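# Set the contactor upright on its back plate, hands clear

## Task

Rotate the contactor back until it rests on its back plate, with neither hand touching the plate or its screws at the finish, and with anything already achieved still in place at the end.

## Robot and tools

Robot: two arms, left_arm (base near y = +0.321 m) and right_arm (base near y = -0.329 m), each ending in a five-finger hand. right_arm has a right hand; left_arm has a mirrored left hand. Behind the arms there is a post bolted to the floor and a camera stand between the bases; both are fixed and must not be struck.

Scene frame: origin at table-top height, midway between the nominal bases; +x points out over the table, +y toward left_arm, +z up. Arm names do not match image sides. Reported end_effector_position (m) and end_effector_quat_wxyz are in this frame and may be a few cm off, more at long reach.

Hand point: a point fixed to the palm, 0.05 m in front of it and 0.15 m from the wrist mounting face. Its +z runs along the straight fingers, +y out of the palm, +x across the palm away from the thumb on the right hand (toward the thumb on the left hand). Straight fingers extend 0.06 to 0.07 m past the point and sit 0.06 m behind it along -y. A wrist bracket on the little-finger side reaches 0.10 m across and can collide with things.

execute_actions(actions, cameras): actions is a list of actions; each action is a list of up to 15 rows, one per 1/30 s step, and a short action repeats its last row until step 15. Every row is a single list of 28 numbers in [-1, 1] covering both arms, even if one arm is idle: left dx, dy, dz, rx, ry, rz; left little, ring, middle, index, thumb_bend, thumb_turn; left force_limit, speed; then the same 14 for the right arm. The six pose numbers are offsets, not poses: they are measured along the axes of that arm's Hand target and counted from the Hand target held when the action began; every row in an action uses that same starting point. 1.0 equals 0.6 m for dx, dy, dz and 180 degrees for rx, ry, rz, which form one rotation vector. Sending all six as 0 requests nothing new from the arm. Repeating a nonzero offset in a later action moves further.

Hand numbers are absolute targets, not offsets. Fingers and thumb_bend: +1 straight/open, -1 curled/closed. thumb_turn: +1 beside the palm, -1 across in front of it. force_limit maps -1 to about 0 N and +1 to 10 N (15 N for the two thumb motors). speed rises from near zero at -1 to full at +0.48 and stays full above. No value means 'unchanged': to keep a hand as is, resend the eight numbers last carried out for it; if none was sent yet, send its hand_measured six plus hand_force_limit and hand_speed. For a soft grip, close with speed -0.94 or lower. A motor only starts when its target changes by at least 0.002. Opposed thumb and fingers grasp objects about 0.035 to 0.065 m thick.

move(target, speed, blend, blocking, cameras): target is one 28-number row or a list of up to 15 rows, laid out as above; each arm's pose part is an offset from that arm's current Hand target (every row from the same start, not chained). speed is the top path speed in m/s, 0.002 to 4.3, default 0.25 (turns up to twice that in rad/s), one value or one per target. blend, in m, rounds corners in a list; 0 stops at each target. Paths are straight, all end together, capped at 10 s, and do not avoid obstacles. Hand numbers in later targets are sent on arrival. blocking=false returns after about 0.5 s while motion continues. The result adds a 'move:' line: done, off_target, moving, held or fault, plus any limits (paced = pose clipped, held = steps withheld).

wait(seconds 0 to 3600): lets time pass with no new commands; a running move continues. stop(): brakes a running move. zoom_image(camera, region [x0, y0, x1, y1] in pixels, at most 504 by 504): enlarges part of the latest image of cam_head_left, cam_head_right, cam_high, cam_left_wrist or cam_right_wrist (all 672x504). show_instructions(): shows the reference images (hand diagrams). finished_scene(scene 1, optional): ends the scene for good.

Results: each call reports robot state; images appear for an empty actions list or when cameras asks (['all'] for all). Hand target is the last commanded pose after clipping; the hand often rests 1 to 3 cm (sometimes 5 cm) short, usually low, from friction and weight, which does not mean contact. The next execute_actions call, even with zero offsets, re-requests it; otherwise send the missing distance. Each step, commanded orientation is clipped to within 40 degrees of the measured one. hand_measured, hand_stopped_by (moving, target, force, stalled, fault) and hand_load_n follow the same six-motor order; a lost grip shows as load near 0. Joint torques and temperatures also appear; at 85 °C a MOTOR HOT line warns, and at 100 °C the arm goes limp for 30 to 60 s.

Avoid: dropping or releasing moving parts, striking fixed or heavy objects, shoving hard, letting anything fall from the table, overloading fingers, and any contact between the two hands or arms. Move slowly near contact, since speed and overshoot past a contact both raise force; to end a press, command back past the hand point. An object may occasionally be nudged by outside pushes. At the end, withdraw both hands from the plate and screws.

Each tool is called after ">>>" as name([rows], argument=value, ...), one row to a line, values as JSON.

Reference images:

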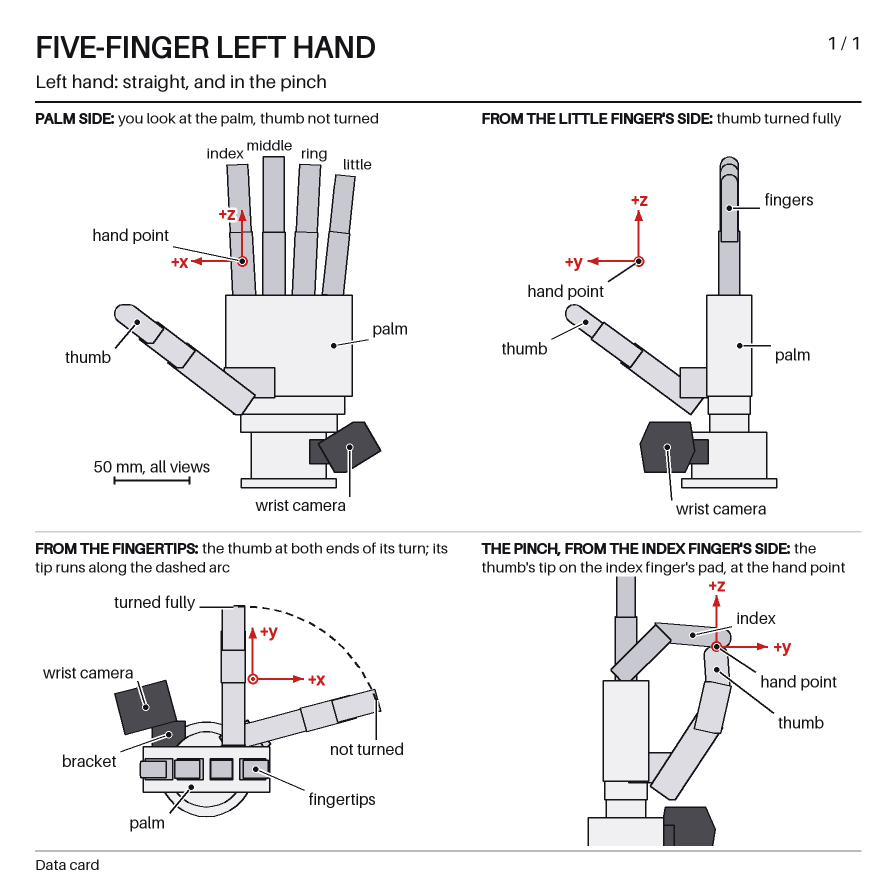

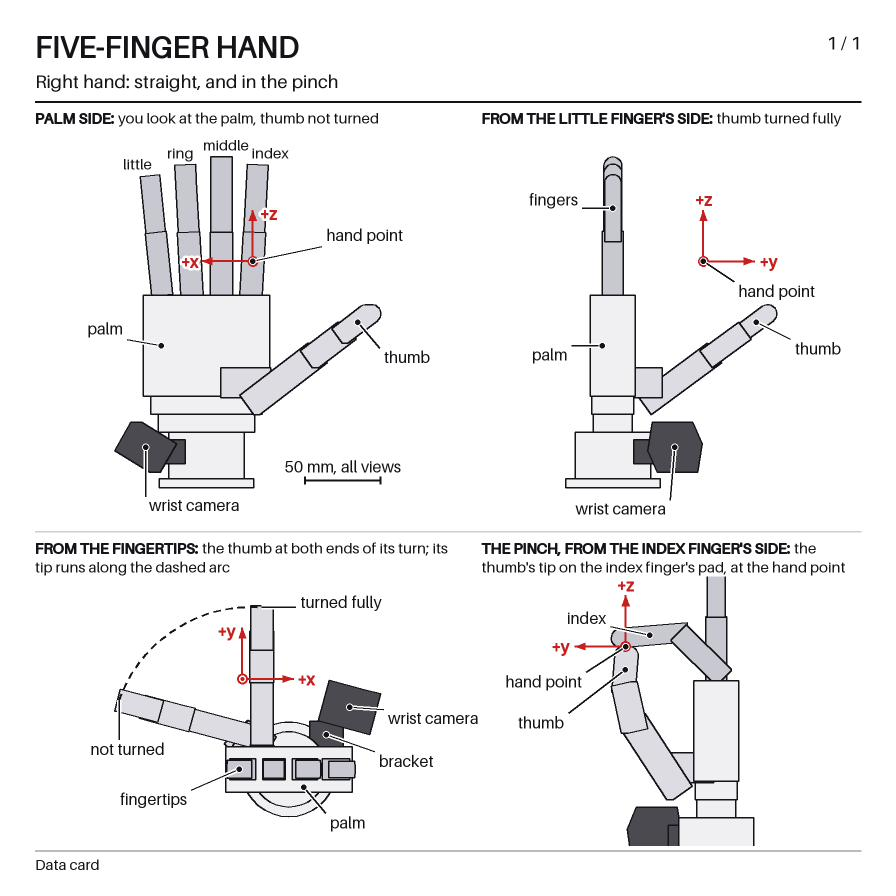

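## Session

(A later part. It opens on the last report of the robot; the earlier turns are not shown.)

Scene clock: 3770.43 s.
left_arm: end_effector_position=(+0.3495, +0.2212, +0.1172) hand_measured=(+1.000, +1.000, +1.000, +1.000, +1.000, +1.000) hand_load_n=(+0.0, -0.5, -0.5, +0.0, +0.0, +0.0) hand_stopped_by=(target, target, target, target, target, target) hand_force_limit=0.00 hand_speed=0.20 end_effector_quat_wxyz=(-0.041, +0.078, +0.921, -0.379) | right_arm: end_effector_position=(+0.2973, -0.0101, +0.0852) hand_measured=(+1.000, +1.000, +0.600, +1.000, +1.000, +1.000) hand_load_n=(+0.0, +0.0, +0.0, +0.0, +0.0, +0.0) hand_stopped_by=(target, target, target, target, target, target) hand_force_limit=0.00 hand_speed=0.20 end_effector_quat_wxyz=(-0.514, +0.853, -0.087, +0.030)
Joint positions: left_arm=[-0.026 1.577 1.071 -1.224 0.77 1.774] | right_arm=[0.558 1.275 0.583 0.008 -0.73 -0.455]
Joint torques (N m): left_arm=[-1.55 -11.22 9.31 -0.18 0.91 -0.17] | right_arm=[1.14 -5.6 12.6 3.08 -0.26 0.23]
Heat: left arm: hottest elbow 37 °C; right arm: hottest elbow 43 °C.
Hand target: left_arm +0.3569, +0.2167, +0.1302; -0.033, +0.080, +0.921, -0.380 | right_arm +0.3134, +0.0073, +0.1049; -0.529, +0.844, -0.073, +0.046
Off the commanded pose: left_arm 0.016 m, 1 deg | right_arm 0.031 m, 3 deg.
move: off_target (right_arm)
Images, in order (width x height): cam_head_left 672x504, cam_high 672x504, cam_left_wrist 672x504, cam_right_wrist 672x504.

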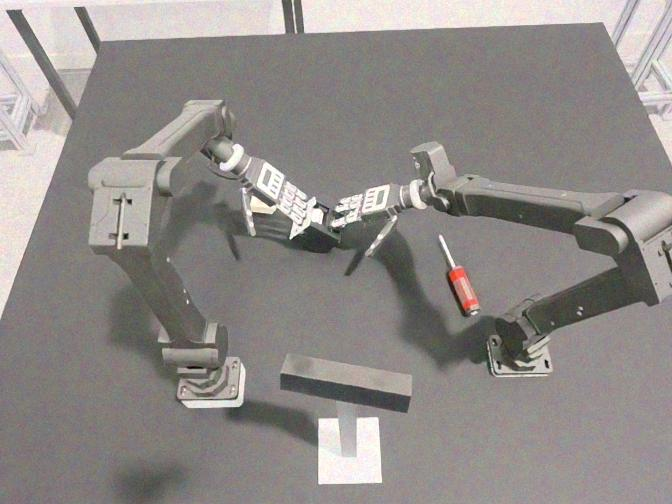

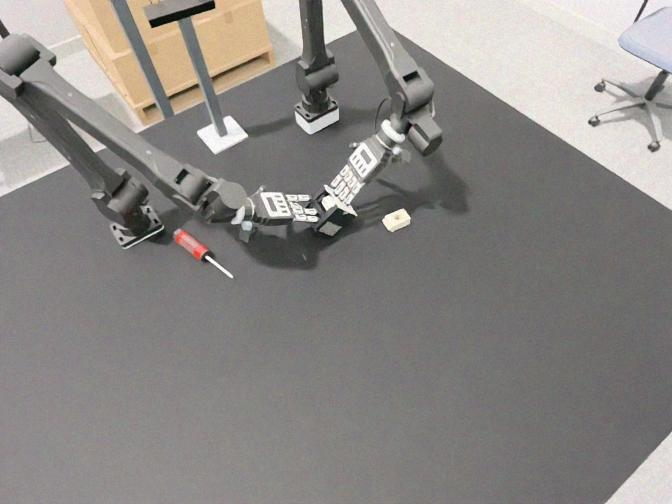

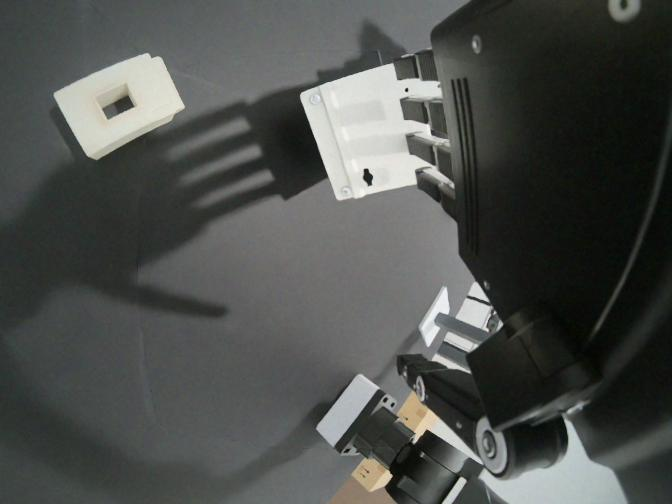

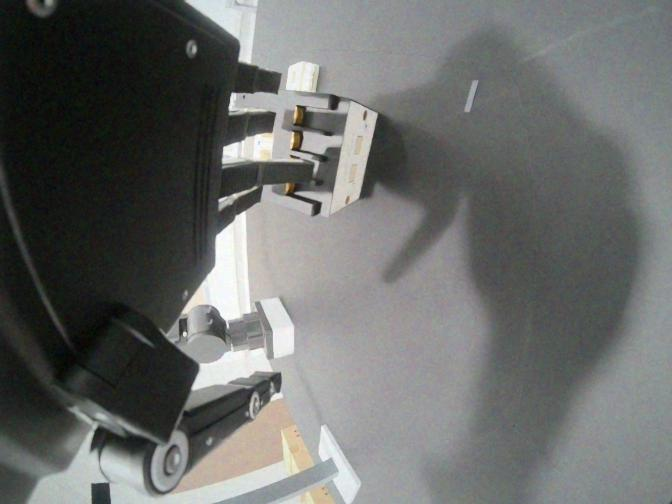

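>>> execute_actions(actions=[])

Scene clock: 3822.23 s.
left_arm: end_effector_position=(+0.3495, +0.2212, +0.1172) hand_measured=(+1.000, +1.000, +1.000, +1.000, +1.000, +1.000) hand_load_n=(+0.0, +0.0, -0.5, +0.0, -0.5, +0.0) hand_stopped_by=(target, target, target, target, target, target) hand_force_limit=0.00 hand_speed=0.20 end_effector_quat_wxyz=(-0.041, +0.078, +0.921, -0.379) | right_arm: end_effector_position=(+0.2974, -0.0101, +0.0852) hand_measured=(+1.000, +1.000, +0.600, +1.000, +1.000, +1.000) hand_load_n=(+0.0, +0.0, +0.0, +0.0, +0.0, -0.5) hand_stopped_by=(target, target, target, target, target, target) hand_force_limit=0.00 hand_speed=0.20 end_effector_quat_wxyz=(-0.513, +0.853, -0.087, +0.030)
Joint positions: left_arm=[-0.026 1.577 1.071 -1.224 0.77 1.774] | right_arm=[0.558 1.275 0.583 0.008 -0.729 -0.454]
Joint velocities: within noise
Joint torques (N m): left_arm=[-1.44 -11.28 9.29 -0.13 0.92 -0.16] | right_arm=[1.14 -5.6 12.62 3.08 -0.28 0.27]
Motor temperatures (°C): left_arm=[31 33 36 29 30 31] | right_arm=[28 30 45 29 32 28]
Heat: left arm: hottest elbow 36 °C; right arm: hottest elbow 45 °C.
Hand target: left_arm +0.3569, +0.2167, +0.1302; -0.033, +0.080, +0.921, -0.380 | right_arm +0.3135, +0.0073, +0.1049; -0.529, +0.844, -0.073, +0.046
Off the commanded pose: left_arm 0.016 m, 1 deg | right_arm 0.031 m, 3 deg.

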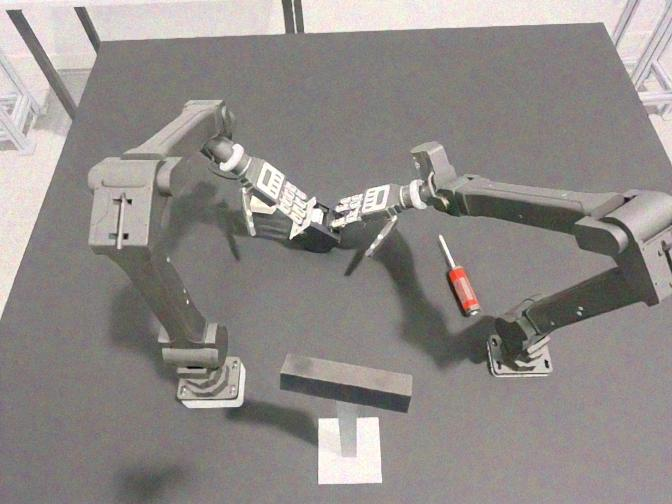

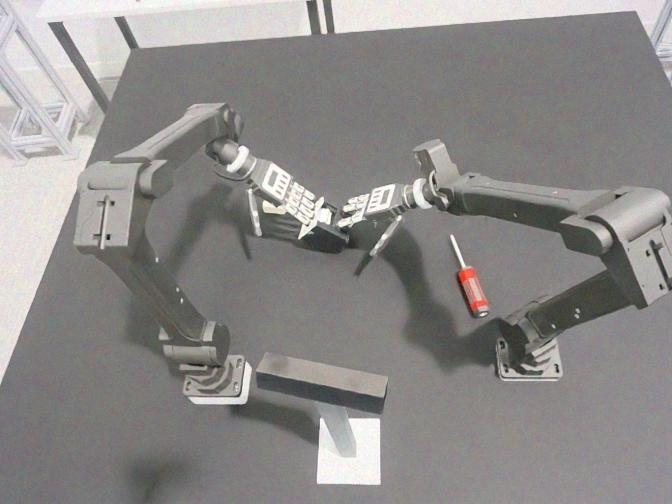

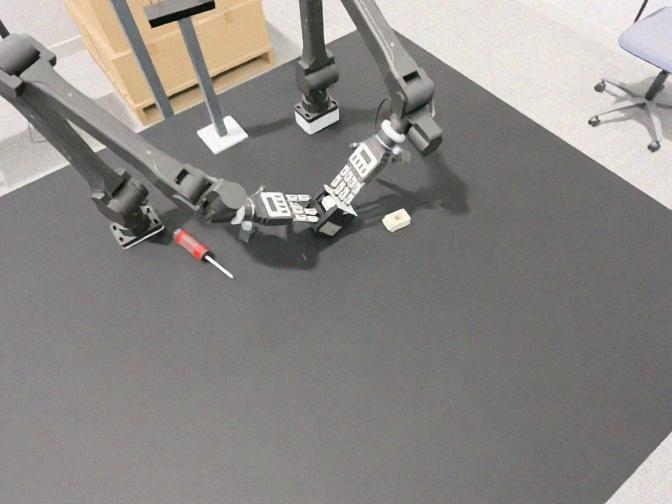

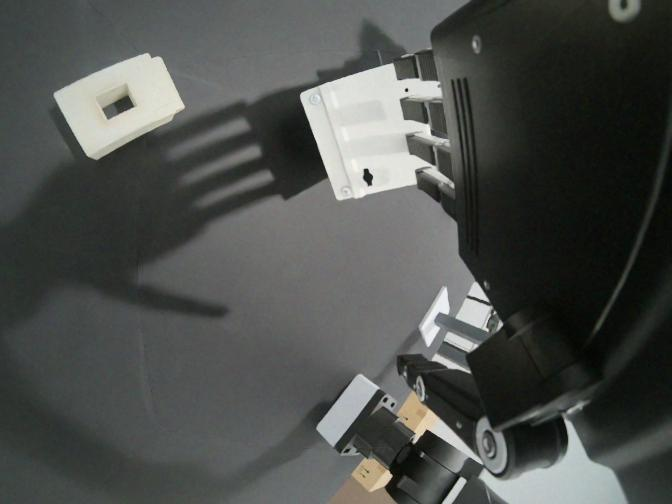

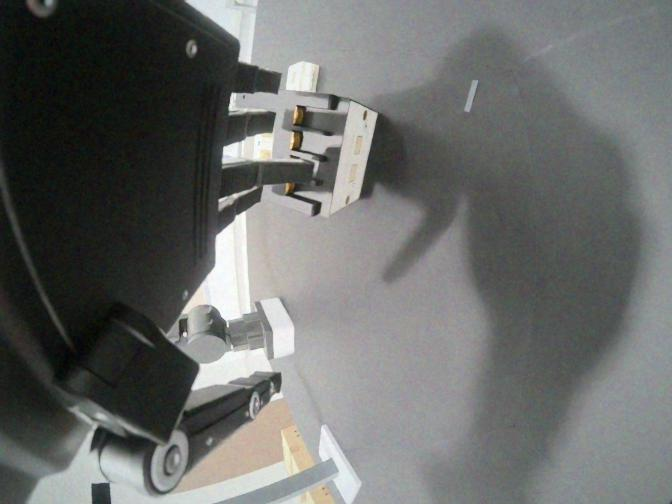

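>>> move(target=[0,0.01179,-0.01179,0,0,0,1,1,1,1,1,1,0,0.2,0,0,0,0,0,0,1,1,0.6,1,1,1,0,0.2], speed=0.03, cameras=["cam_left_wrist","cam_right_wrist","cam_head_left","cam_high"])

>>> zoom_image(camera="cam_left_wrist", region=[250, 40, 450, 240])

>>> zoom_image(camera="cam_right_wrist", region=[200, 60, 400, 260])

>>> zoom_image(camera="cam_head_left", region=[280, 180, 390, 280])

Scene clock: 3834.03 s.
left_arm: end_effector_position=(+0.3466, +0.2290, +0.1177) hand_measured=(+1.000, +1.000, +1.000, +1.000, +1.000, +1.000) hand_load_n=(+0.0, +0.0, -1.5, +0.0, +0.0, +0.0) hand_stopped_by=(target, target, target, target, target, target) hand_force_limit=0.00 hand_speed=0.20 end_effector_quat_wxyz=(-0.046, +0.067, +0.922, -0.377) | right_arm: end_effector_position=(+0.2974, -0.0101, +0.0852) hand_measured=(+1.000, +1.000, +0.600, +1.000, +1.000, +1.000) hand_load_n=(+0.0, +0.0, +0.0, -0.5, +0.0, +0.0) hand_stopped_by=(target, target, target, target, target, target) hand_force_limit=0.00 hand_speed=0.20 end_effector_quat_wxyz=(-0.513, +0.853, -0.087, +0.030)
Joint positions: left_arm=[-0.008 1.577 1.071 -1.242 0.763 1.776] | right_arm=[0.558 1.275 0.583 0.008 -0.729 -0.454]
Joint torques (N m): left_arm=[-1.03 -10.58 9.98 -0.43 1.02 0.1] | right_arm=[1.14 -5.6 12.6 3.08 -0.28 0.27]
Heat: left arm: hottest elbow 36 °C; right arm: hottest elbow 45 °C.
Hand target: left_arm +0.3587, +0.2266, +0.1302; -0.033, +0.080, +0.921, -0.380 | right_arm +0.3135, +0.0073, +0.1049; -0.529, +0.844, -0.073, +0.046
Off the commanded pose: left_arm 0.018 m, 2 deg | right_arm 0.031 m, 3 deg.
move: off_target (left_arm)
Images, in order (width x height): cam_head_left 672x504, cam_high 672x504, cam_left_wrist 672x504, cam_right_wrist 672x504.

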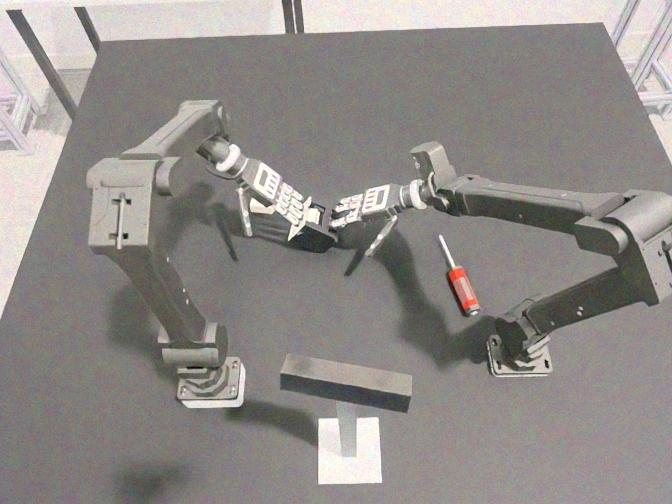

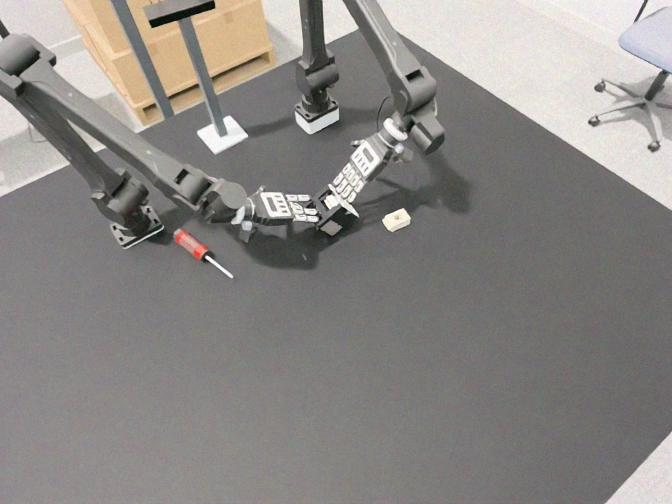

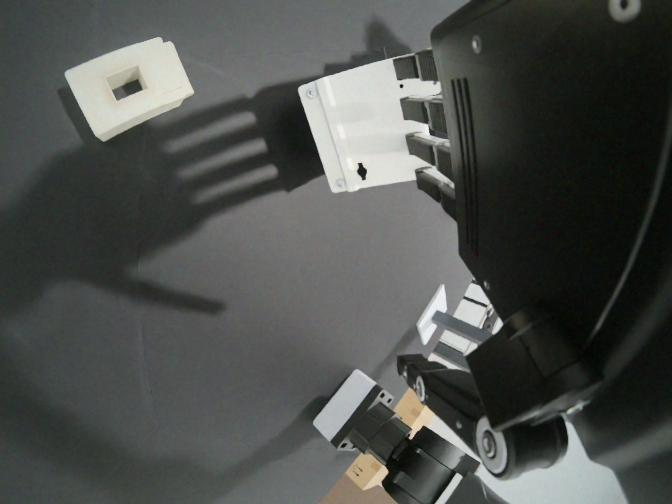

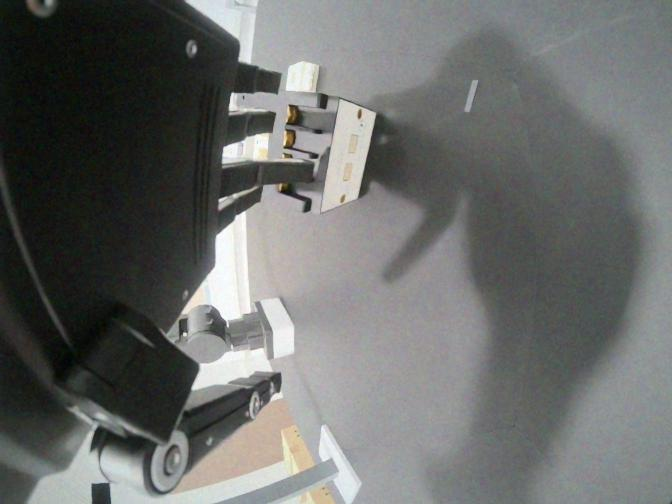

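Scaled by 2.520 from the camera's image (finer frame: 960x720).

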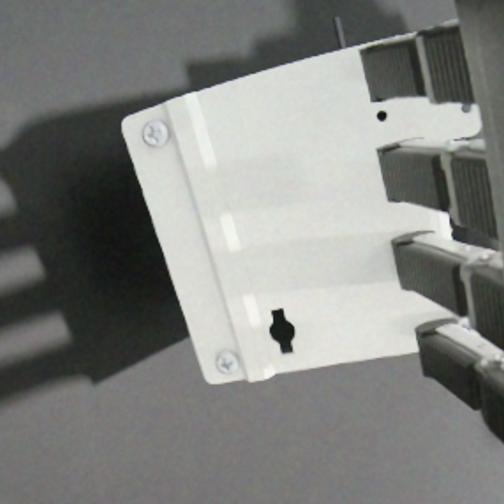

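Scaled by 2.520 from the camera's image (finer frame: 960x720).

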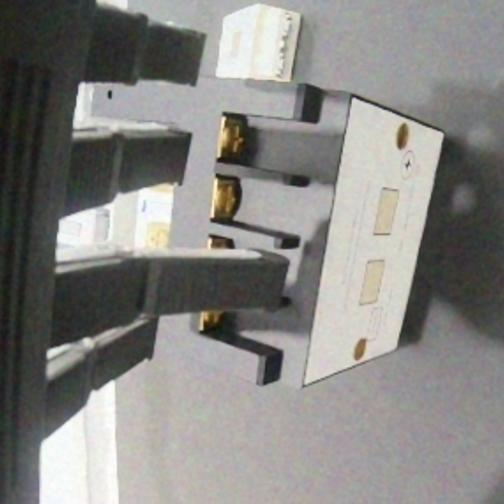

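Scaled by 4.582 from the camera's image (finer frame: 960x720).

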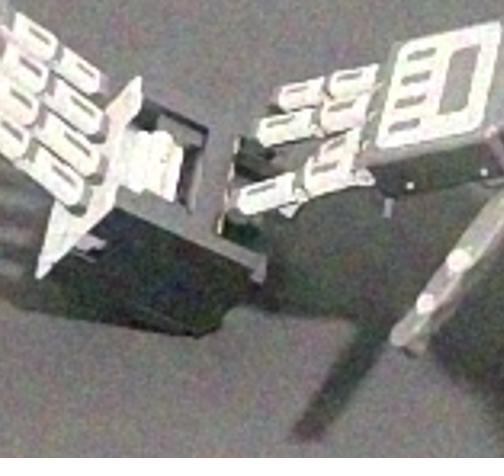

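>>> move(target=[-0.003,0.01179,-0.01179,0,0,0,1,1,1,1,1,1,0,0.2,0,0,0,0,0,0,1,1,0.6,1,1,1,0,0.2], speed=0.03, cameras=["cam_left_wrist","cam_right_wrist","cam_head_left","cam_high"])

>>> zoom_image(camera="cam_right_wrist", region=[200, 60, 400, 260])

>>> zoom_image(camera="cam_head_left", region=[280, 180, 390, 280])

Scene clock: 3847.40 s.
left_arm: end_effector_position=(+0.3483, +0.2386, +0.1214) hand_measured=(+1.000, +1.000, +1.000, +1.000, +1.000, +1.000) hand_load_n=(+0.0, -0.5, +0.0, +0.0, +0.0, +0.0) hand_stopped_by=(target, target, target, target, target, target) hand_force_limit=0.00 hand_speed=0.20 end_effector_quat_wxyz=(-0.043, +0.066, +0.922, -0.379) | right_arm: end_effector_position=(+0.2974, -0.0101, +0.0852) hand_measured=(+1.000, +1.000, +0.600, +1.000, +1.000, +1.000) hand_load_n=(+0.0, +0.0, +0.0, +0.0, +0.0, -0.5) hand_stopped_by=(target, target, target, target, target, target) hand_force_limit=0.00 hand_speed=0.20 end_effector_quat_wxyz=(-0.513, +0.853, -0.087, +0.030)
Joint positions: left_arm=[0.018 1.577 1.081 -1.269 0.764 1.806] | right_arm=[0.558 1.275 0.583 0.008 -0.729 -0.454]
Joint torques (N m): left_arm=[-0.91 -9.35 10.39 -0.29 0.84 0.14] | right_arm=[1.2 -5.6 12.6 3.08 -0.28 0.27]
Heat: left arm: hottest elbow 36 °C; right arm: hottest elbow 45 °C.
Hand target: left_arm +0.3622, +0.2361, +0.1302; -0.033, +0.080, +0.921, -0.380 | right_arm +0.3135, +0.0073, +0.1049; -0.529, +0.844, -0.073, +0.046
Off the commanded pose: left_arm 0.017 m, 2 deg | right_arm 0.031 m, 3 deg.
move: off_target (left_arm)
Images, in order (width x height): cam_head_left 672x504, cam_high 672x504, cam_left_wrist 672x504, cam_right_wrist 672x504.

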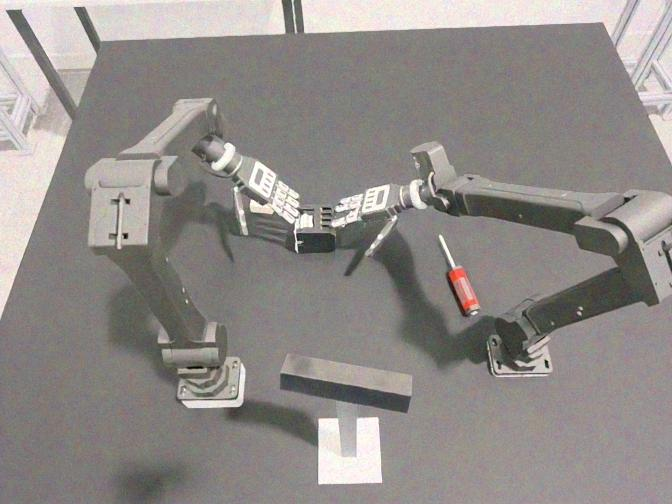

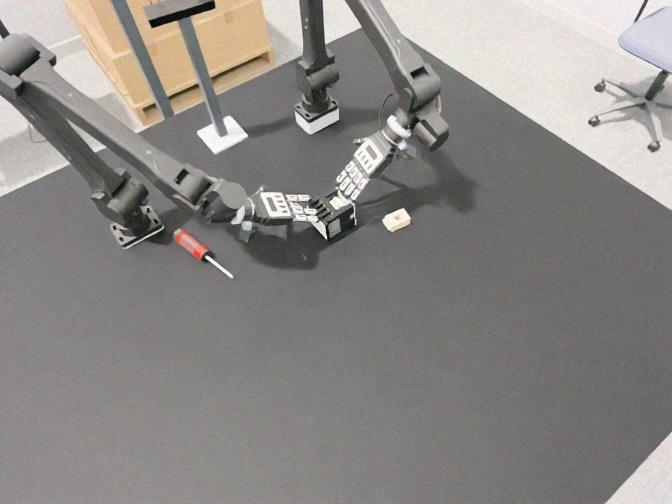

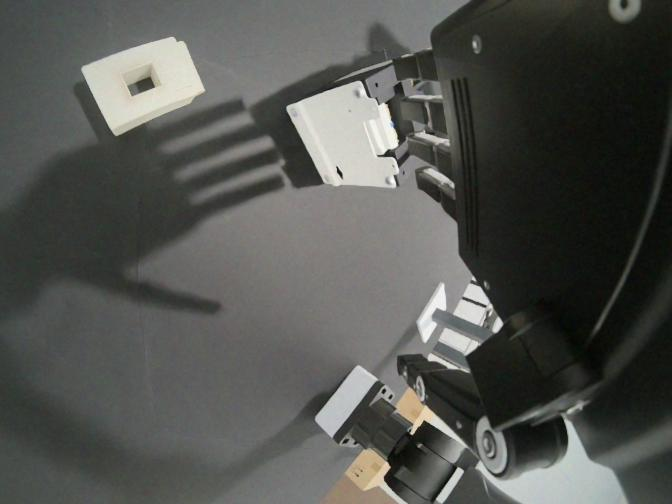

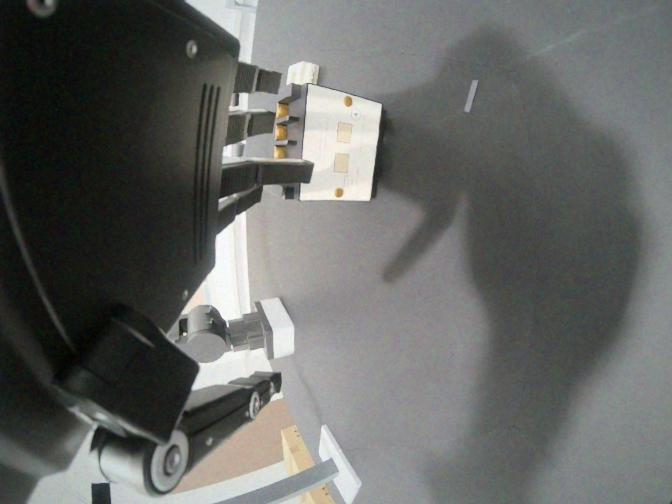

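Scaled by 2.520 from the camera's image (finer frame: 960x720).

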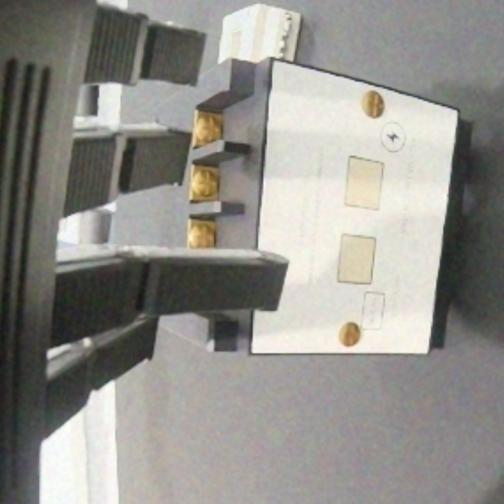

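Scaled by 4.582 from the camera's image (finer frame: 960x720).

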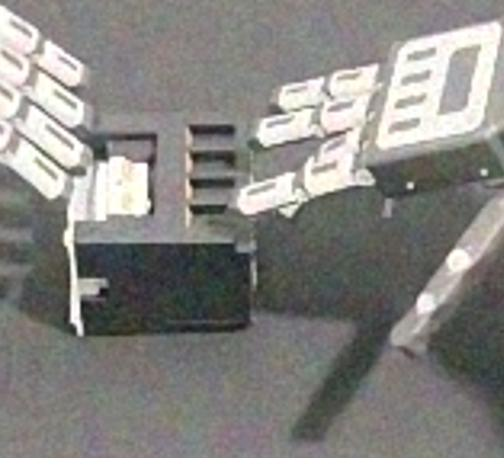

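>>> move([
  [0,0.0,-0.059,0,0,0,1,1,1,1,1,1,0,0.2,0,-0.0375,-0.0183,0,0,0,1,1,0.6,1,1,1,0,0.2],
  [0,-0.0354,-0.1473,0,0,0,1,1,1,1,1,1,0,0.2,0,0.0210,-0.1565,0,0,0,1,1,1,1,1,1,0,0.2],
], speed=0.15, blend=0.01, cameras=["cam_left_wrist","cam_right_wrist","cam_head_left","cam_high"])

>>> zoom_image(camera="cam_head_left", region=[270, 190, 370, 280])

>>> zoom_image(camera="cam_high", region=[250, 150, 430, 270])

Scene clock: 4006.10 s.
left_arm: end_effector_position=(+0.3574, +0.2780, +0.1899) hand_measured=(+1.000, +1.000, +1.000, +1.000, +1.000, +1.000) hand_load_n=(+0.0, +0.0, -0.5, +0.0, +0.0, +0.0) hand_stopped_by=(target, target, target, target, target, target) hand_force_limit=0.00 hand_speed=0.20 end_effector_quat_wxyz=(-0.057, +0.068, +0.919, -0.384) | right_arm: end_effector_position=(+0.2927, -0.0788, +0.1279) hand_measured=(+1.000, +1.000, +1.000, +1.000, +1.000, +1.000) hand_load_n=(+0.0, +0.0, +0.0, +0.0, +0.0, +0.0) hand_stopped_by=(target, target, target, target, target, target) hand_force_limit=0.00 hand_speed=0.20 end_effector_quat_wxyz=(-0.526, +0.846, -0.075, +0.037)
Joint positions: left_arm=[0.111 1.573 1.258 -1.574 0.744 1.949] | right_arm=[0.357 1.079 0.58 -0.292 -0.897 -0.651]
Joint torques (N m): left_arm=[0.15 -11.81 11.04 -0.58 0.62 0.13] | right_arm=[-1.08 -4.78 10.29 1.68 -0.66 0.11]
Heat: left arm: hottest elbow 38 °C; right arm: hottest elbow 46 °C.
Hand target: left_arm +0.3703, +0.2827, +0.2079; -0.033, +0.080, +0.921, -0.380 | right_arm +0.2981, -0.0813, +0.1347; -0.529, +0.844, -0.073, +0.046
Off the commanded pose: left_arm 0.023 m, 3 deg | right_arm 0.009 m, 1 deg.
move: off_target (left_arm)
Images, in order (width x height): cam_head_left 672x504, cam_high 672x504, cam_left_wrist 672x504, cam_right_wrist 672x504.

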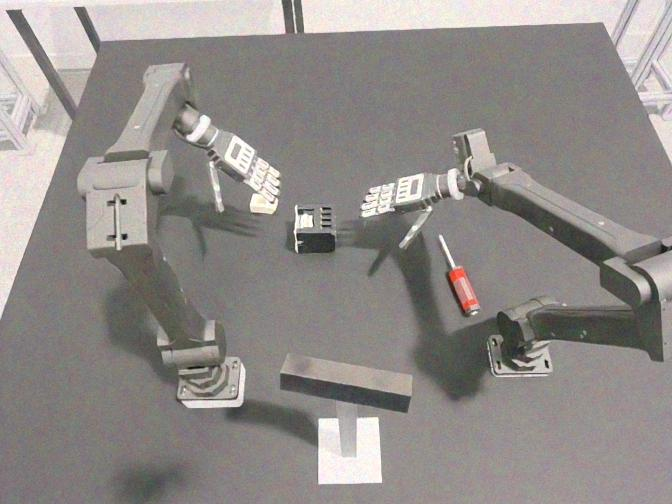

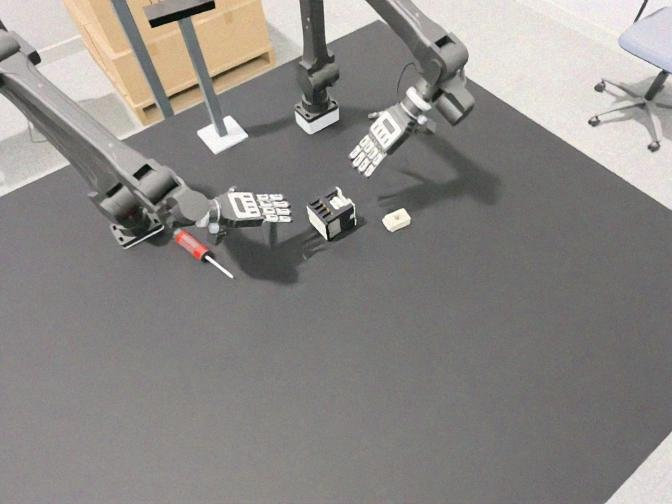

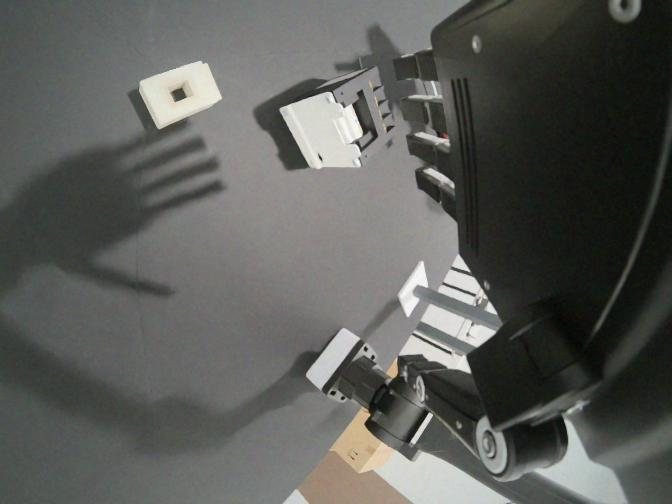

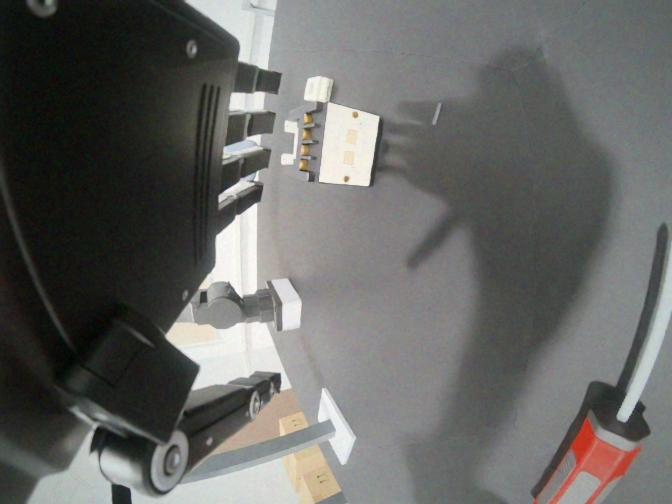

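Scaled by 5.040 from the camera's image (finer frame: 960x720).

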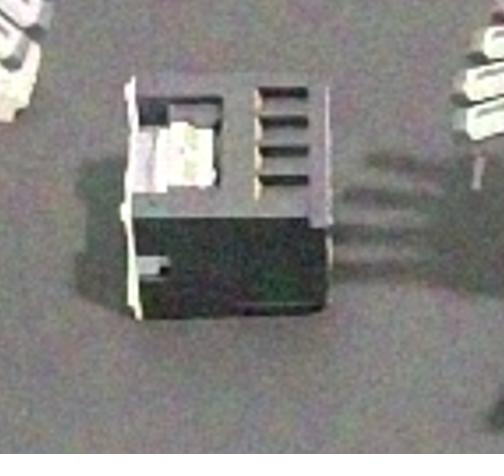

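Scaled by 2.800 from the camera's image (finer frame: 960x720).

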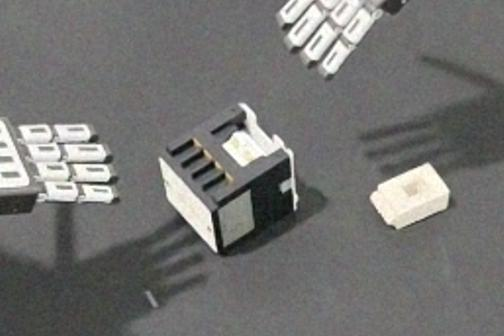

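>>> move(target=[0.144,-0.0007,0.0664,-0.2434,-0.0651,-0.1576,1,1,1,1,1,1,0,0.2,0,0,0,0,0,0,1,1,1,1,1,1,0,0.2], speed=0.2, cameras=["cam_left_wrist","cam_head_left"])

Scene clock: 4136.07 s.
left_arm: end_effector_position=(+0.2810, +0.2723, +0.1776) hand_measured=(+1.000, +1.000, +1.000, +1.000, +1.000, +1.000) hand_load_n=(+0.0, +0.0, +0.0, +0.0, +0.0, +0.0) hand_stopped_by=(target, target, target, target, target, target) hand_force_limit=0.00 hand_speed=0.20 end_effector_quat_wxyz=(-0.007, -0.169, +0.986, +0.002) | right_arm: end_effector_position=(+0.2927, -0.0788, +0.1279) hand_measured=(+1.000, +1.000, +1.000, +1.000, +1.000, +1.000) hand_load_n=(+0.0, +0.0, +0.0, +0.0, +0.0, -0.5) hand_stopped_by=(target, target, target, target, target, target) hand_force_limit=0.00 hand_speed=0.20 end_effector_quat_wxyz=(-0.526, +0.846, -0.075, +0.037)
Joint positions: left_arm=[-0.263 1.332 1.024 -1.278 0.002 0.964] | right_arm=[0.357 1.079 0.58 -0.292 -0.897 -0.651]
Joint torques (N m): left_arm=[-1.38 -8.53 7.58 0.79 -0.06 -0.16] | right_arm=[-1.03 -4.72 10.29 1.68 -0.66 0.11]
Heat: left arm: hottest elbow 39 °C; right arm: hottest elbow 46 °C.
Hand target: left_arm +0.2803, +0.2696, +0.1799; +0.000, -0.174, +0.985, +0.000 | right_arm +0.2981, -0.0813, +0.1347; -0.529, +0.844, -0.073, +0.046
Off the commanded pose: left_arm 0.004 m, 1 deg | right_arm 0.009 m, 1 deg.
move: done
Images, in order (width x height): cam_head_left 672x504, cam_left_wrist 672x504.

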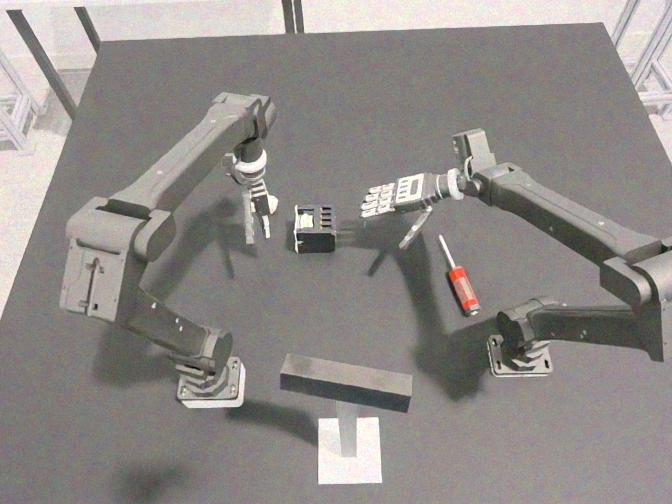

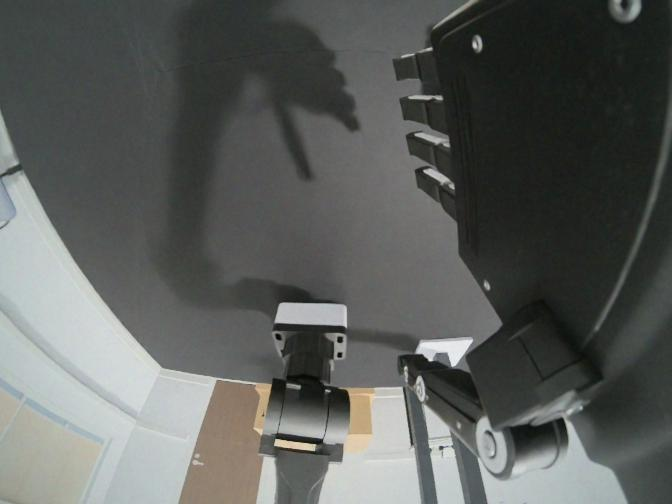

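>>> move([
  [0,0,0.1,0,0,0,1,1,1,1,1,1,0,0.2,0,0,0,0,0,0,1,1,1,1,1,1,0,0.2],
  [0.0084,-0.023,0.1,0,0,0,1,1,1,1,1,1,0,0.2,0,0,0,0,0,0,1,1,1,1,1,1,0,0.2],
], speed=0.1, cameras=["cam_left_wrist","cam_head_left","cam_high"])

>>> zoom_image(camera="cam_head_left", region=[230, 180, 350, 280])

>>> zoom_image(camera="cam_high", region=[270, 150, 430, 270])

Scene clock: 4155.30 s.
left_arm: end_effector_position=(+0.2749, +0.2592, +0.1218) hand_measured=(+1.000, +1.000, +1.000, +1.000, +1.000, +1.000) hand_load_n=(+0.0, +0.0, +0.0, +0.0, +0.0, +0.0) hand_stopped_by=(target, target, target, target, target, target) hand_force_limit=0.00 hand_speed=0.20 end_effector_quat_wxyz=(-0.004, -0.168, +0.986, +0.002) | right_arm: end_effector_position=(+0.2927, -0.0788, +0.1279) hand_measured=(+1.000, +1.000, +1.000, +1.000, +1.000, +1.000) hand_load_n=(+0.0, +0.0, +0.0, +0.0, +0.0, +0.0) hand_stopped_by=(target, target, target, target, target, target) hand_force_limit=0.00 hand_speed=0.20 end_effector_quat_wxyz=(-0.526, +0.846, -0.075, +0.037)
Joint positions: left_arm=[-0.303 1.381 0.914 -1.112 0.001 0.925] | right_arm=[0.357 1.079 0.58 -0.292 -0.897 -0.651]
Joint torques (N m): left_arm=[-1.08 -6.59 8.14 1.11 -0.03 -0.15] | right_arm=[-1.08 -4.72 10.29 1.66 -0.66 0.11]
Heat: left arm: hottest elbow 38 °C; right arm: hottest elbow 46 °C.
Hand target: left_arm +0.2804, +0.2549, +0.1199; +0.000, -0.174, +0.985, +0.000 | right_arm +0.2981, -0.0813, +0.1347; -0.529, +0.844, -0.073, +0.046
Off the commanded pose: left_arm 0.007 m, 1 deg | right_arm 0.009 m, 1 deg.
move: done
Images, in order (width x height): cam_head_left 672x504, cam_high 672x504, cam_left_wrist 672x504.

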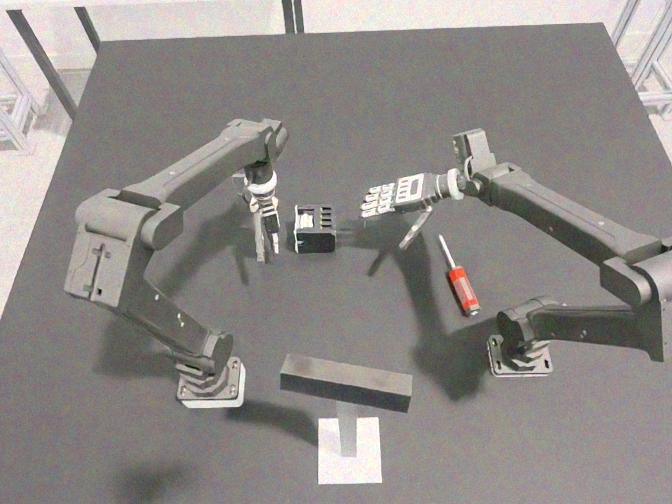

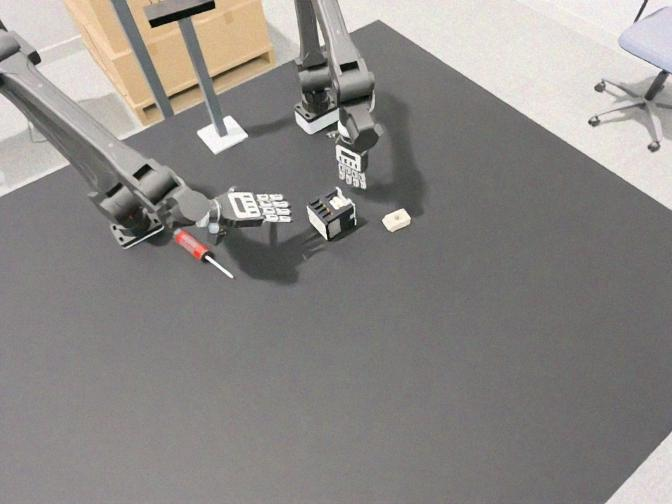

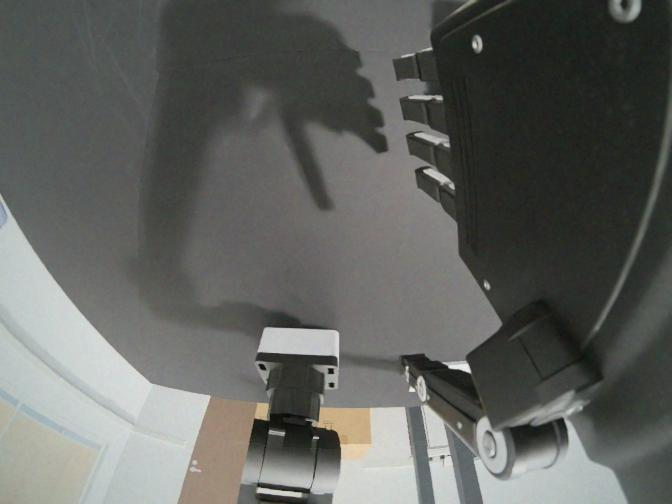

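Scaled by 4.200 from the camera's image (finer frame: 960x720).

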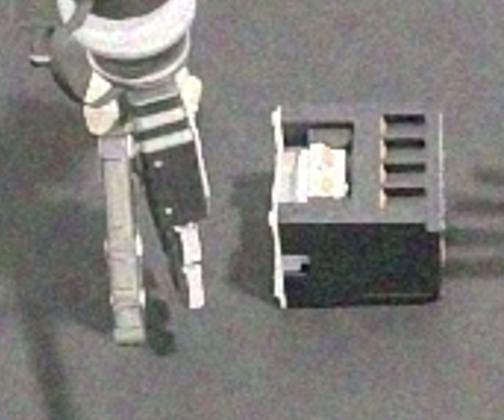

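Scaled by 3.150 from the camera's image (finer frame: 960x720).

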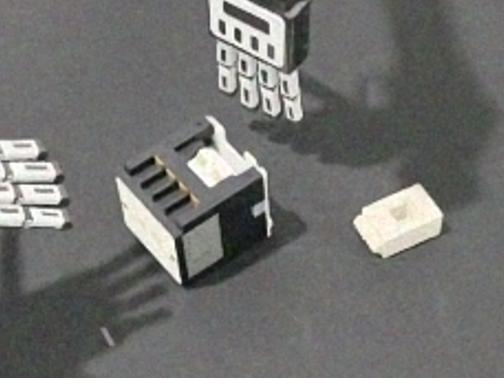

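>>> move(target=[-0.025,-0.0833,0,0,0,0,1,1,1,1,1,1,0,0.2,0,0,0,0,0,0,1,1,1,1,1,1,0,0.2], speed=0.06, cameras=["cam_head_left","cam_high"])

>>> zoom_image(camera="cam_head_left", region=[250, 180, 370, 280])

>>> zoom_image(camera="cam_high", region=[270, 150, 430, 270])

Scene clock: 4171.53 s.
left_arm: end_effector_position=(+0.2950, +0.2234, +0.1137) hand_measured=(+1.000, +1.000, +1.000, +1.000, +1.000, +1.000) hand_load_n=(+0.0, +0.0, +0.0, +0.0, +0.0, +0.0) hand_stopped_by=(target, target, target, target, target, target) hand_force_limit=0.00 hand_speed=0.20 end_effector_quat_wxyz=(-0.014, -0.169, +0.985, +0.008) | right_arm: end_effector_position=(+0.2927, -0.0788, +0.1279) hand_measured=(+1.000, +1.000, +1.000, +1.000, +1.000, +1.000) hand_load_n=(+0.0, +0.0, +0.0, +0.0, +0.0, -0.5) hand_stopped_by=(target, target, target, target, target, target) hand_force_limit=0.00 hand_speed=0.20 end_effector_quat_wxyz=(-0.526, +0.846, -0.075, +0.037)
Joint positions: left_arm=[-0.375 1.49 0.999 -1.112 0.001 0.85] | right_arm=[0.357 1.079 0.58 -0.292 -0.897 -0.651]
Joint torques (N m): left_arm=[-1.32 -7.88 10.77 0.79 -0.02 -0.15] | right_arm=[-1.08 -4.72 10.28 1.68 -0.66 0.11]
Heat: left arm: hottest elbow 37 °C; right arm: hottest elbow 46 °C.
Hand target: left_arm +0.3116, +0.2132, +0.1199; +0.000, -0.174, +0.985, +0.000 | right_arm +0.2981, -0.0813, +0.1347; -0.529, +0.844, -0.073, +0.046
Off the commanded pose: left_arm 0.020 m, 2 deg | right_arm 0.009 m, 1 deg.
move: off_target (left_arm)

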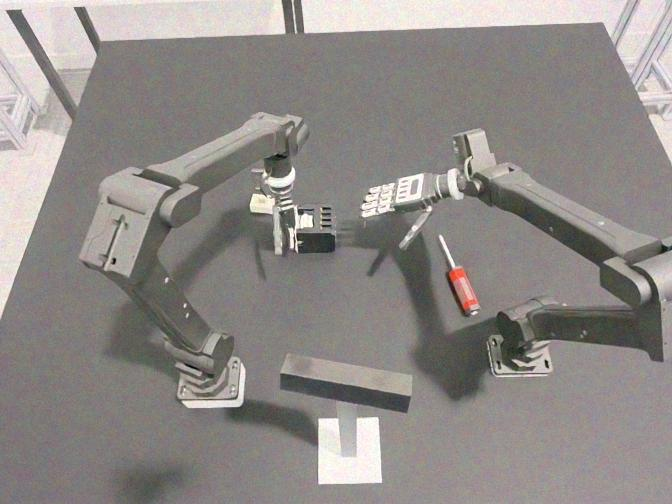

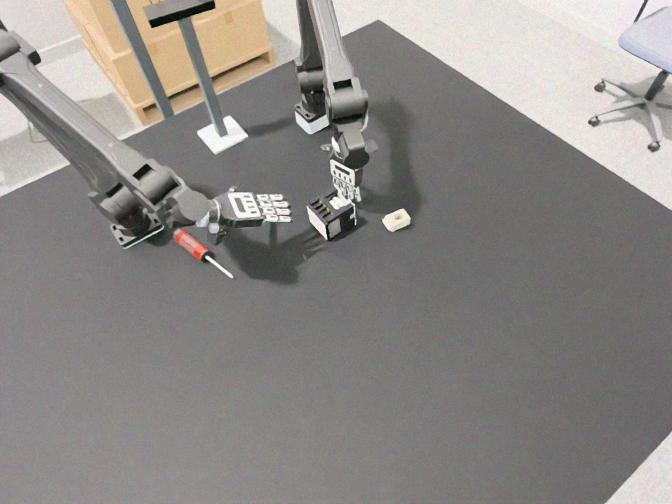

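Scaled by 4.200 from the camera's image (finer frame: 960x720).

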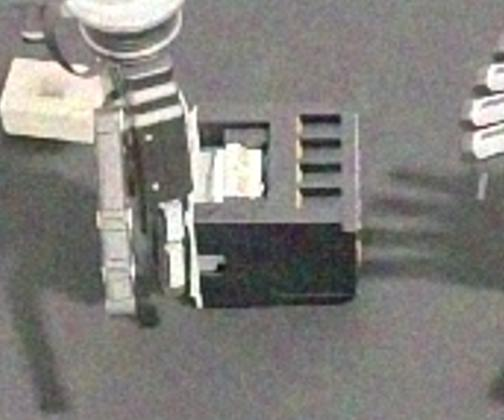

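Scaled by 3.150 from the camera's image (finer frame: 960x720).

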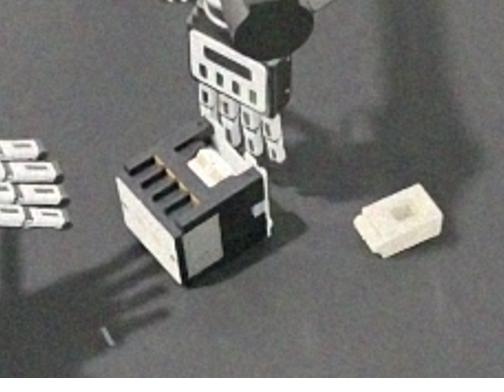

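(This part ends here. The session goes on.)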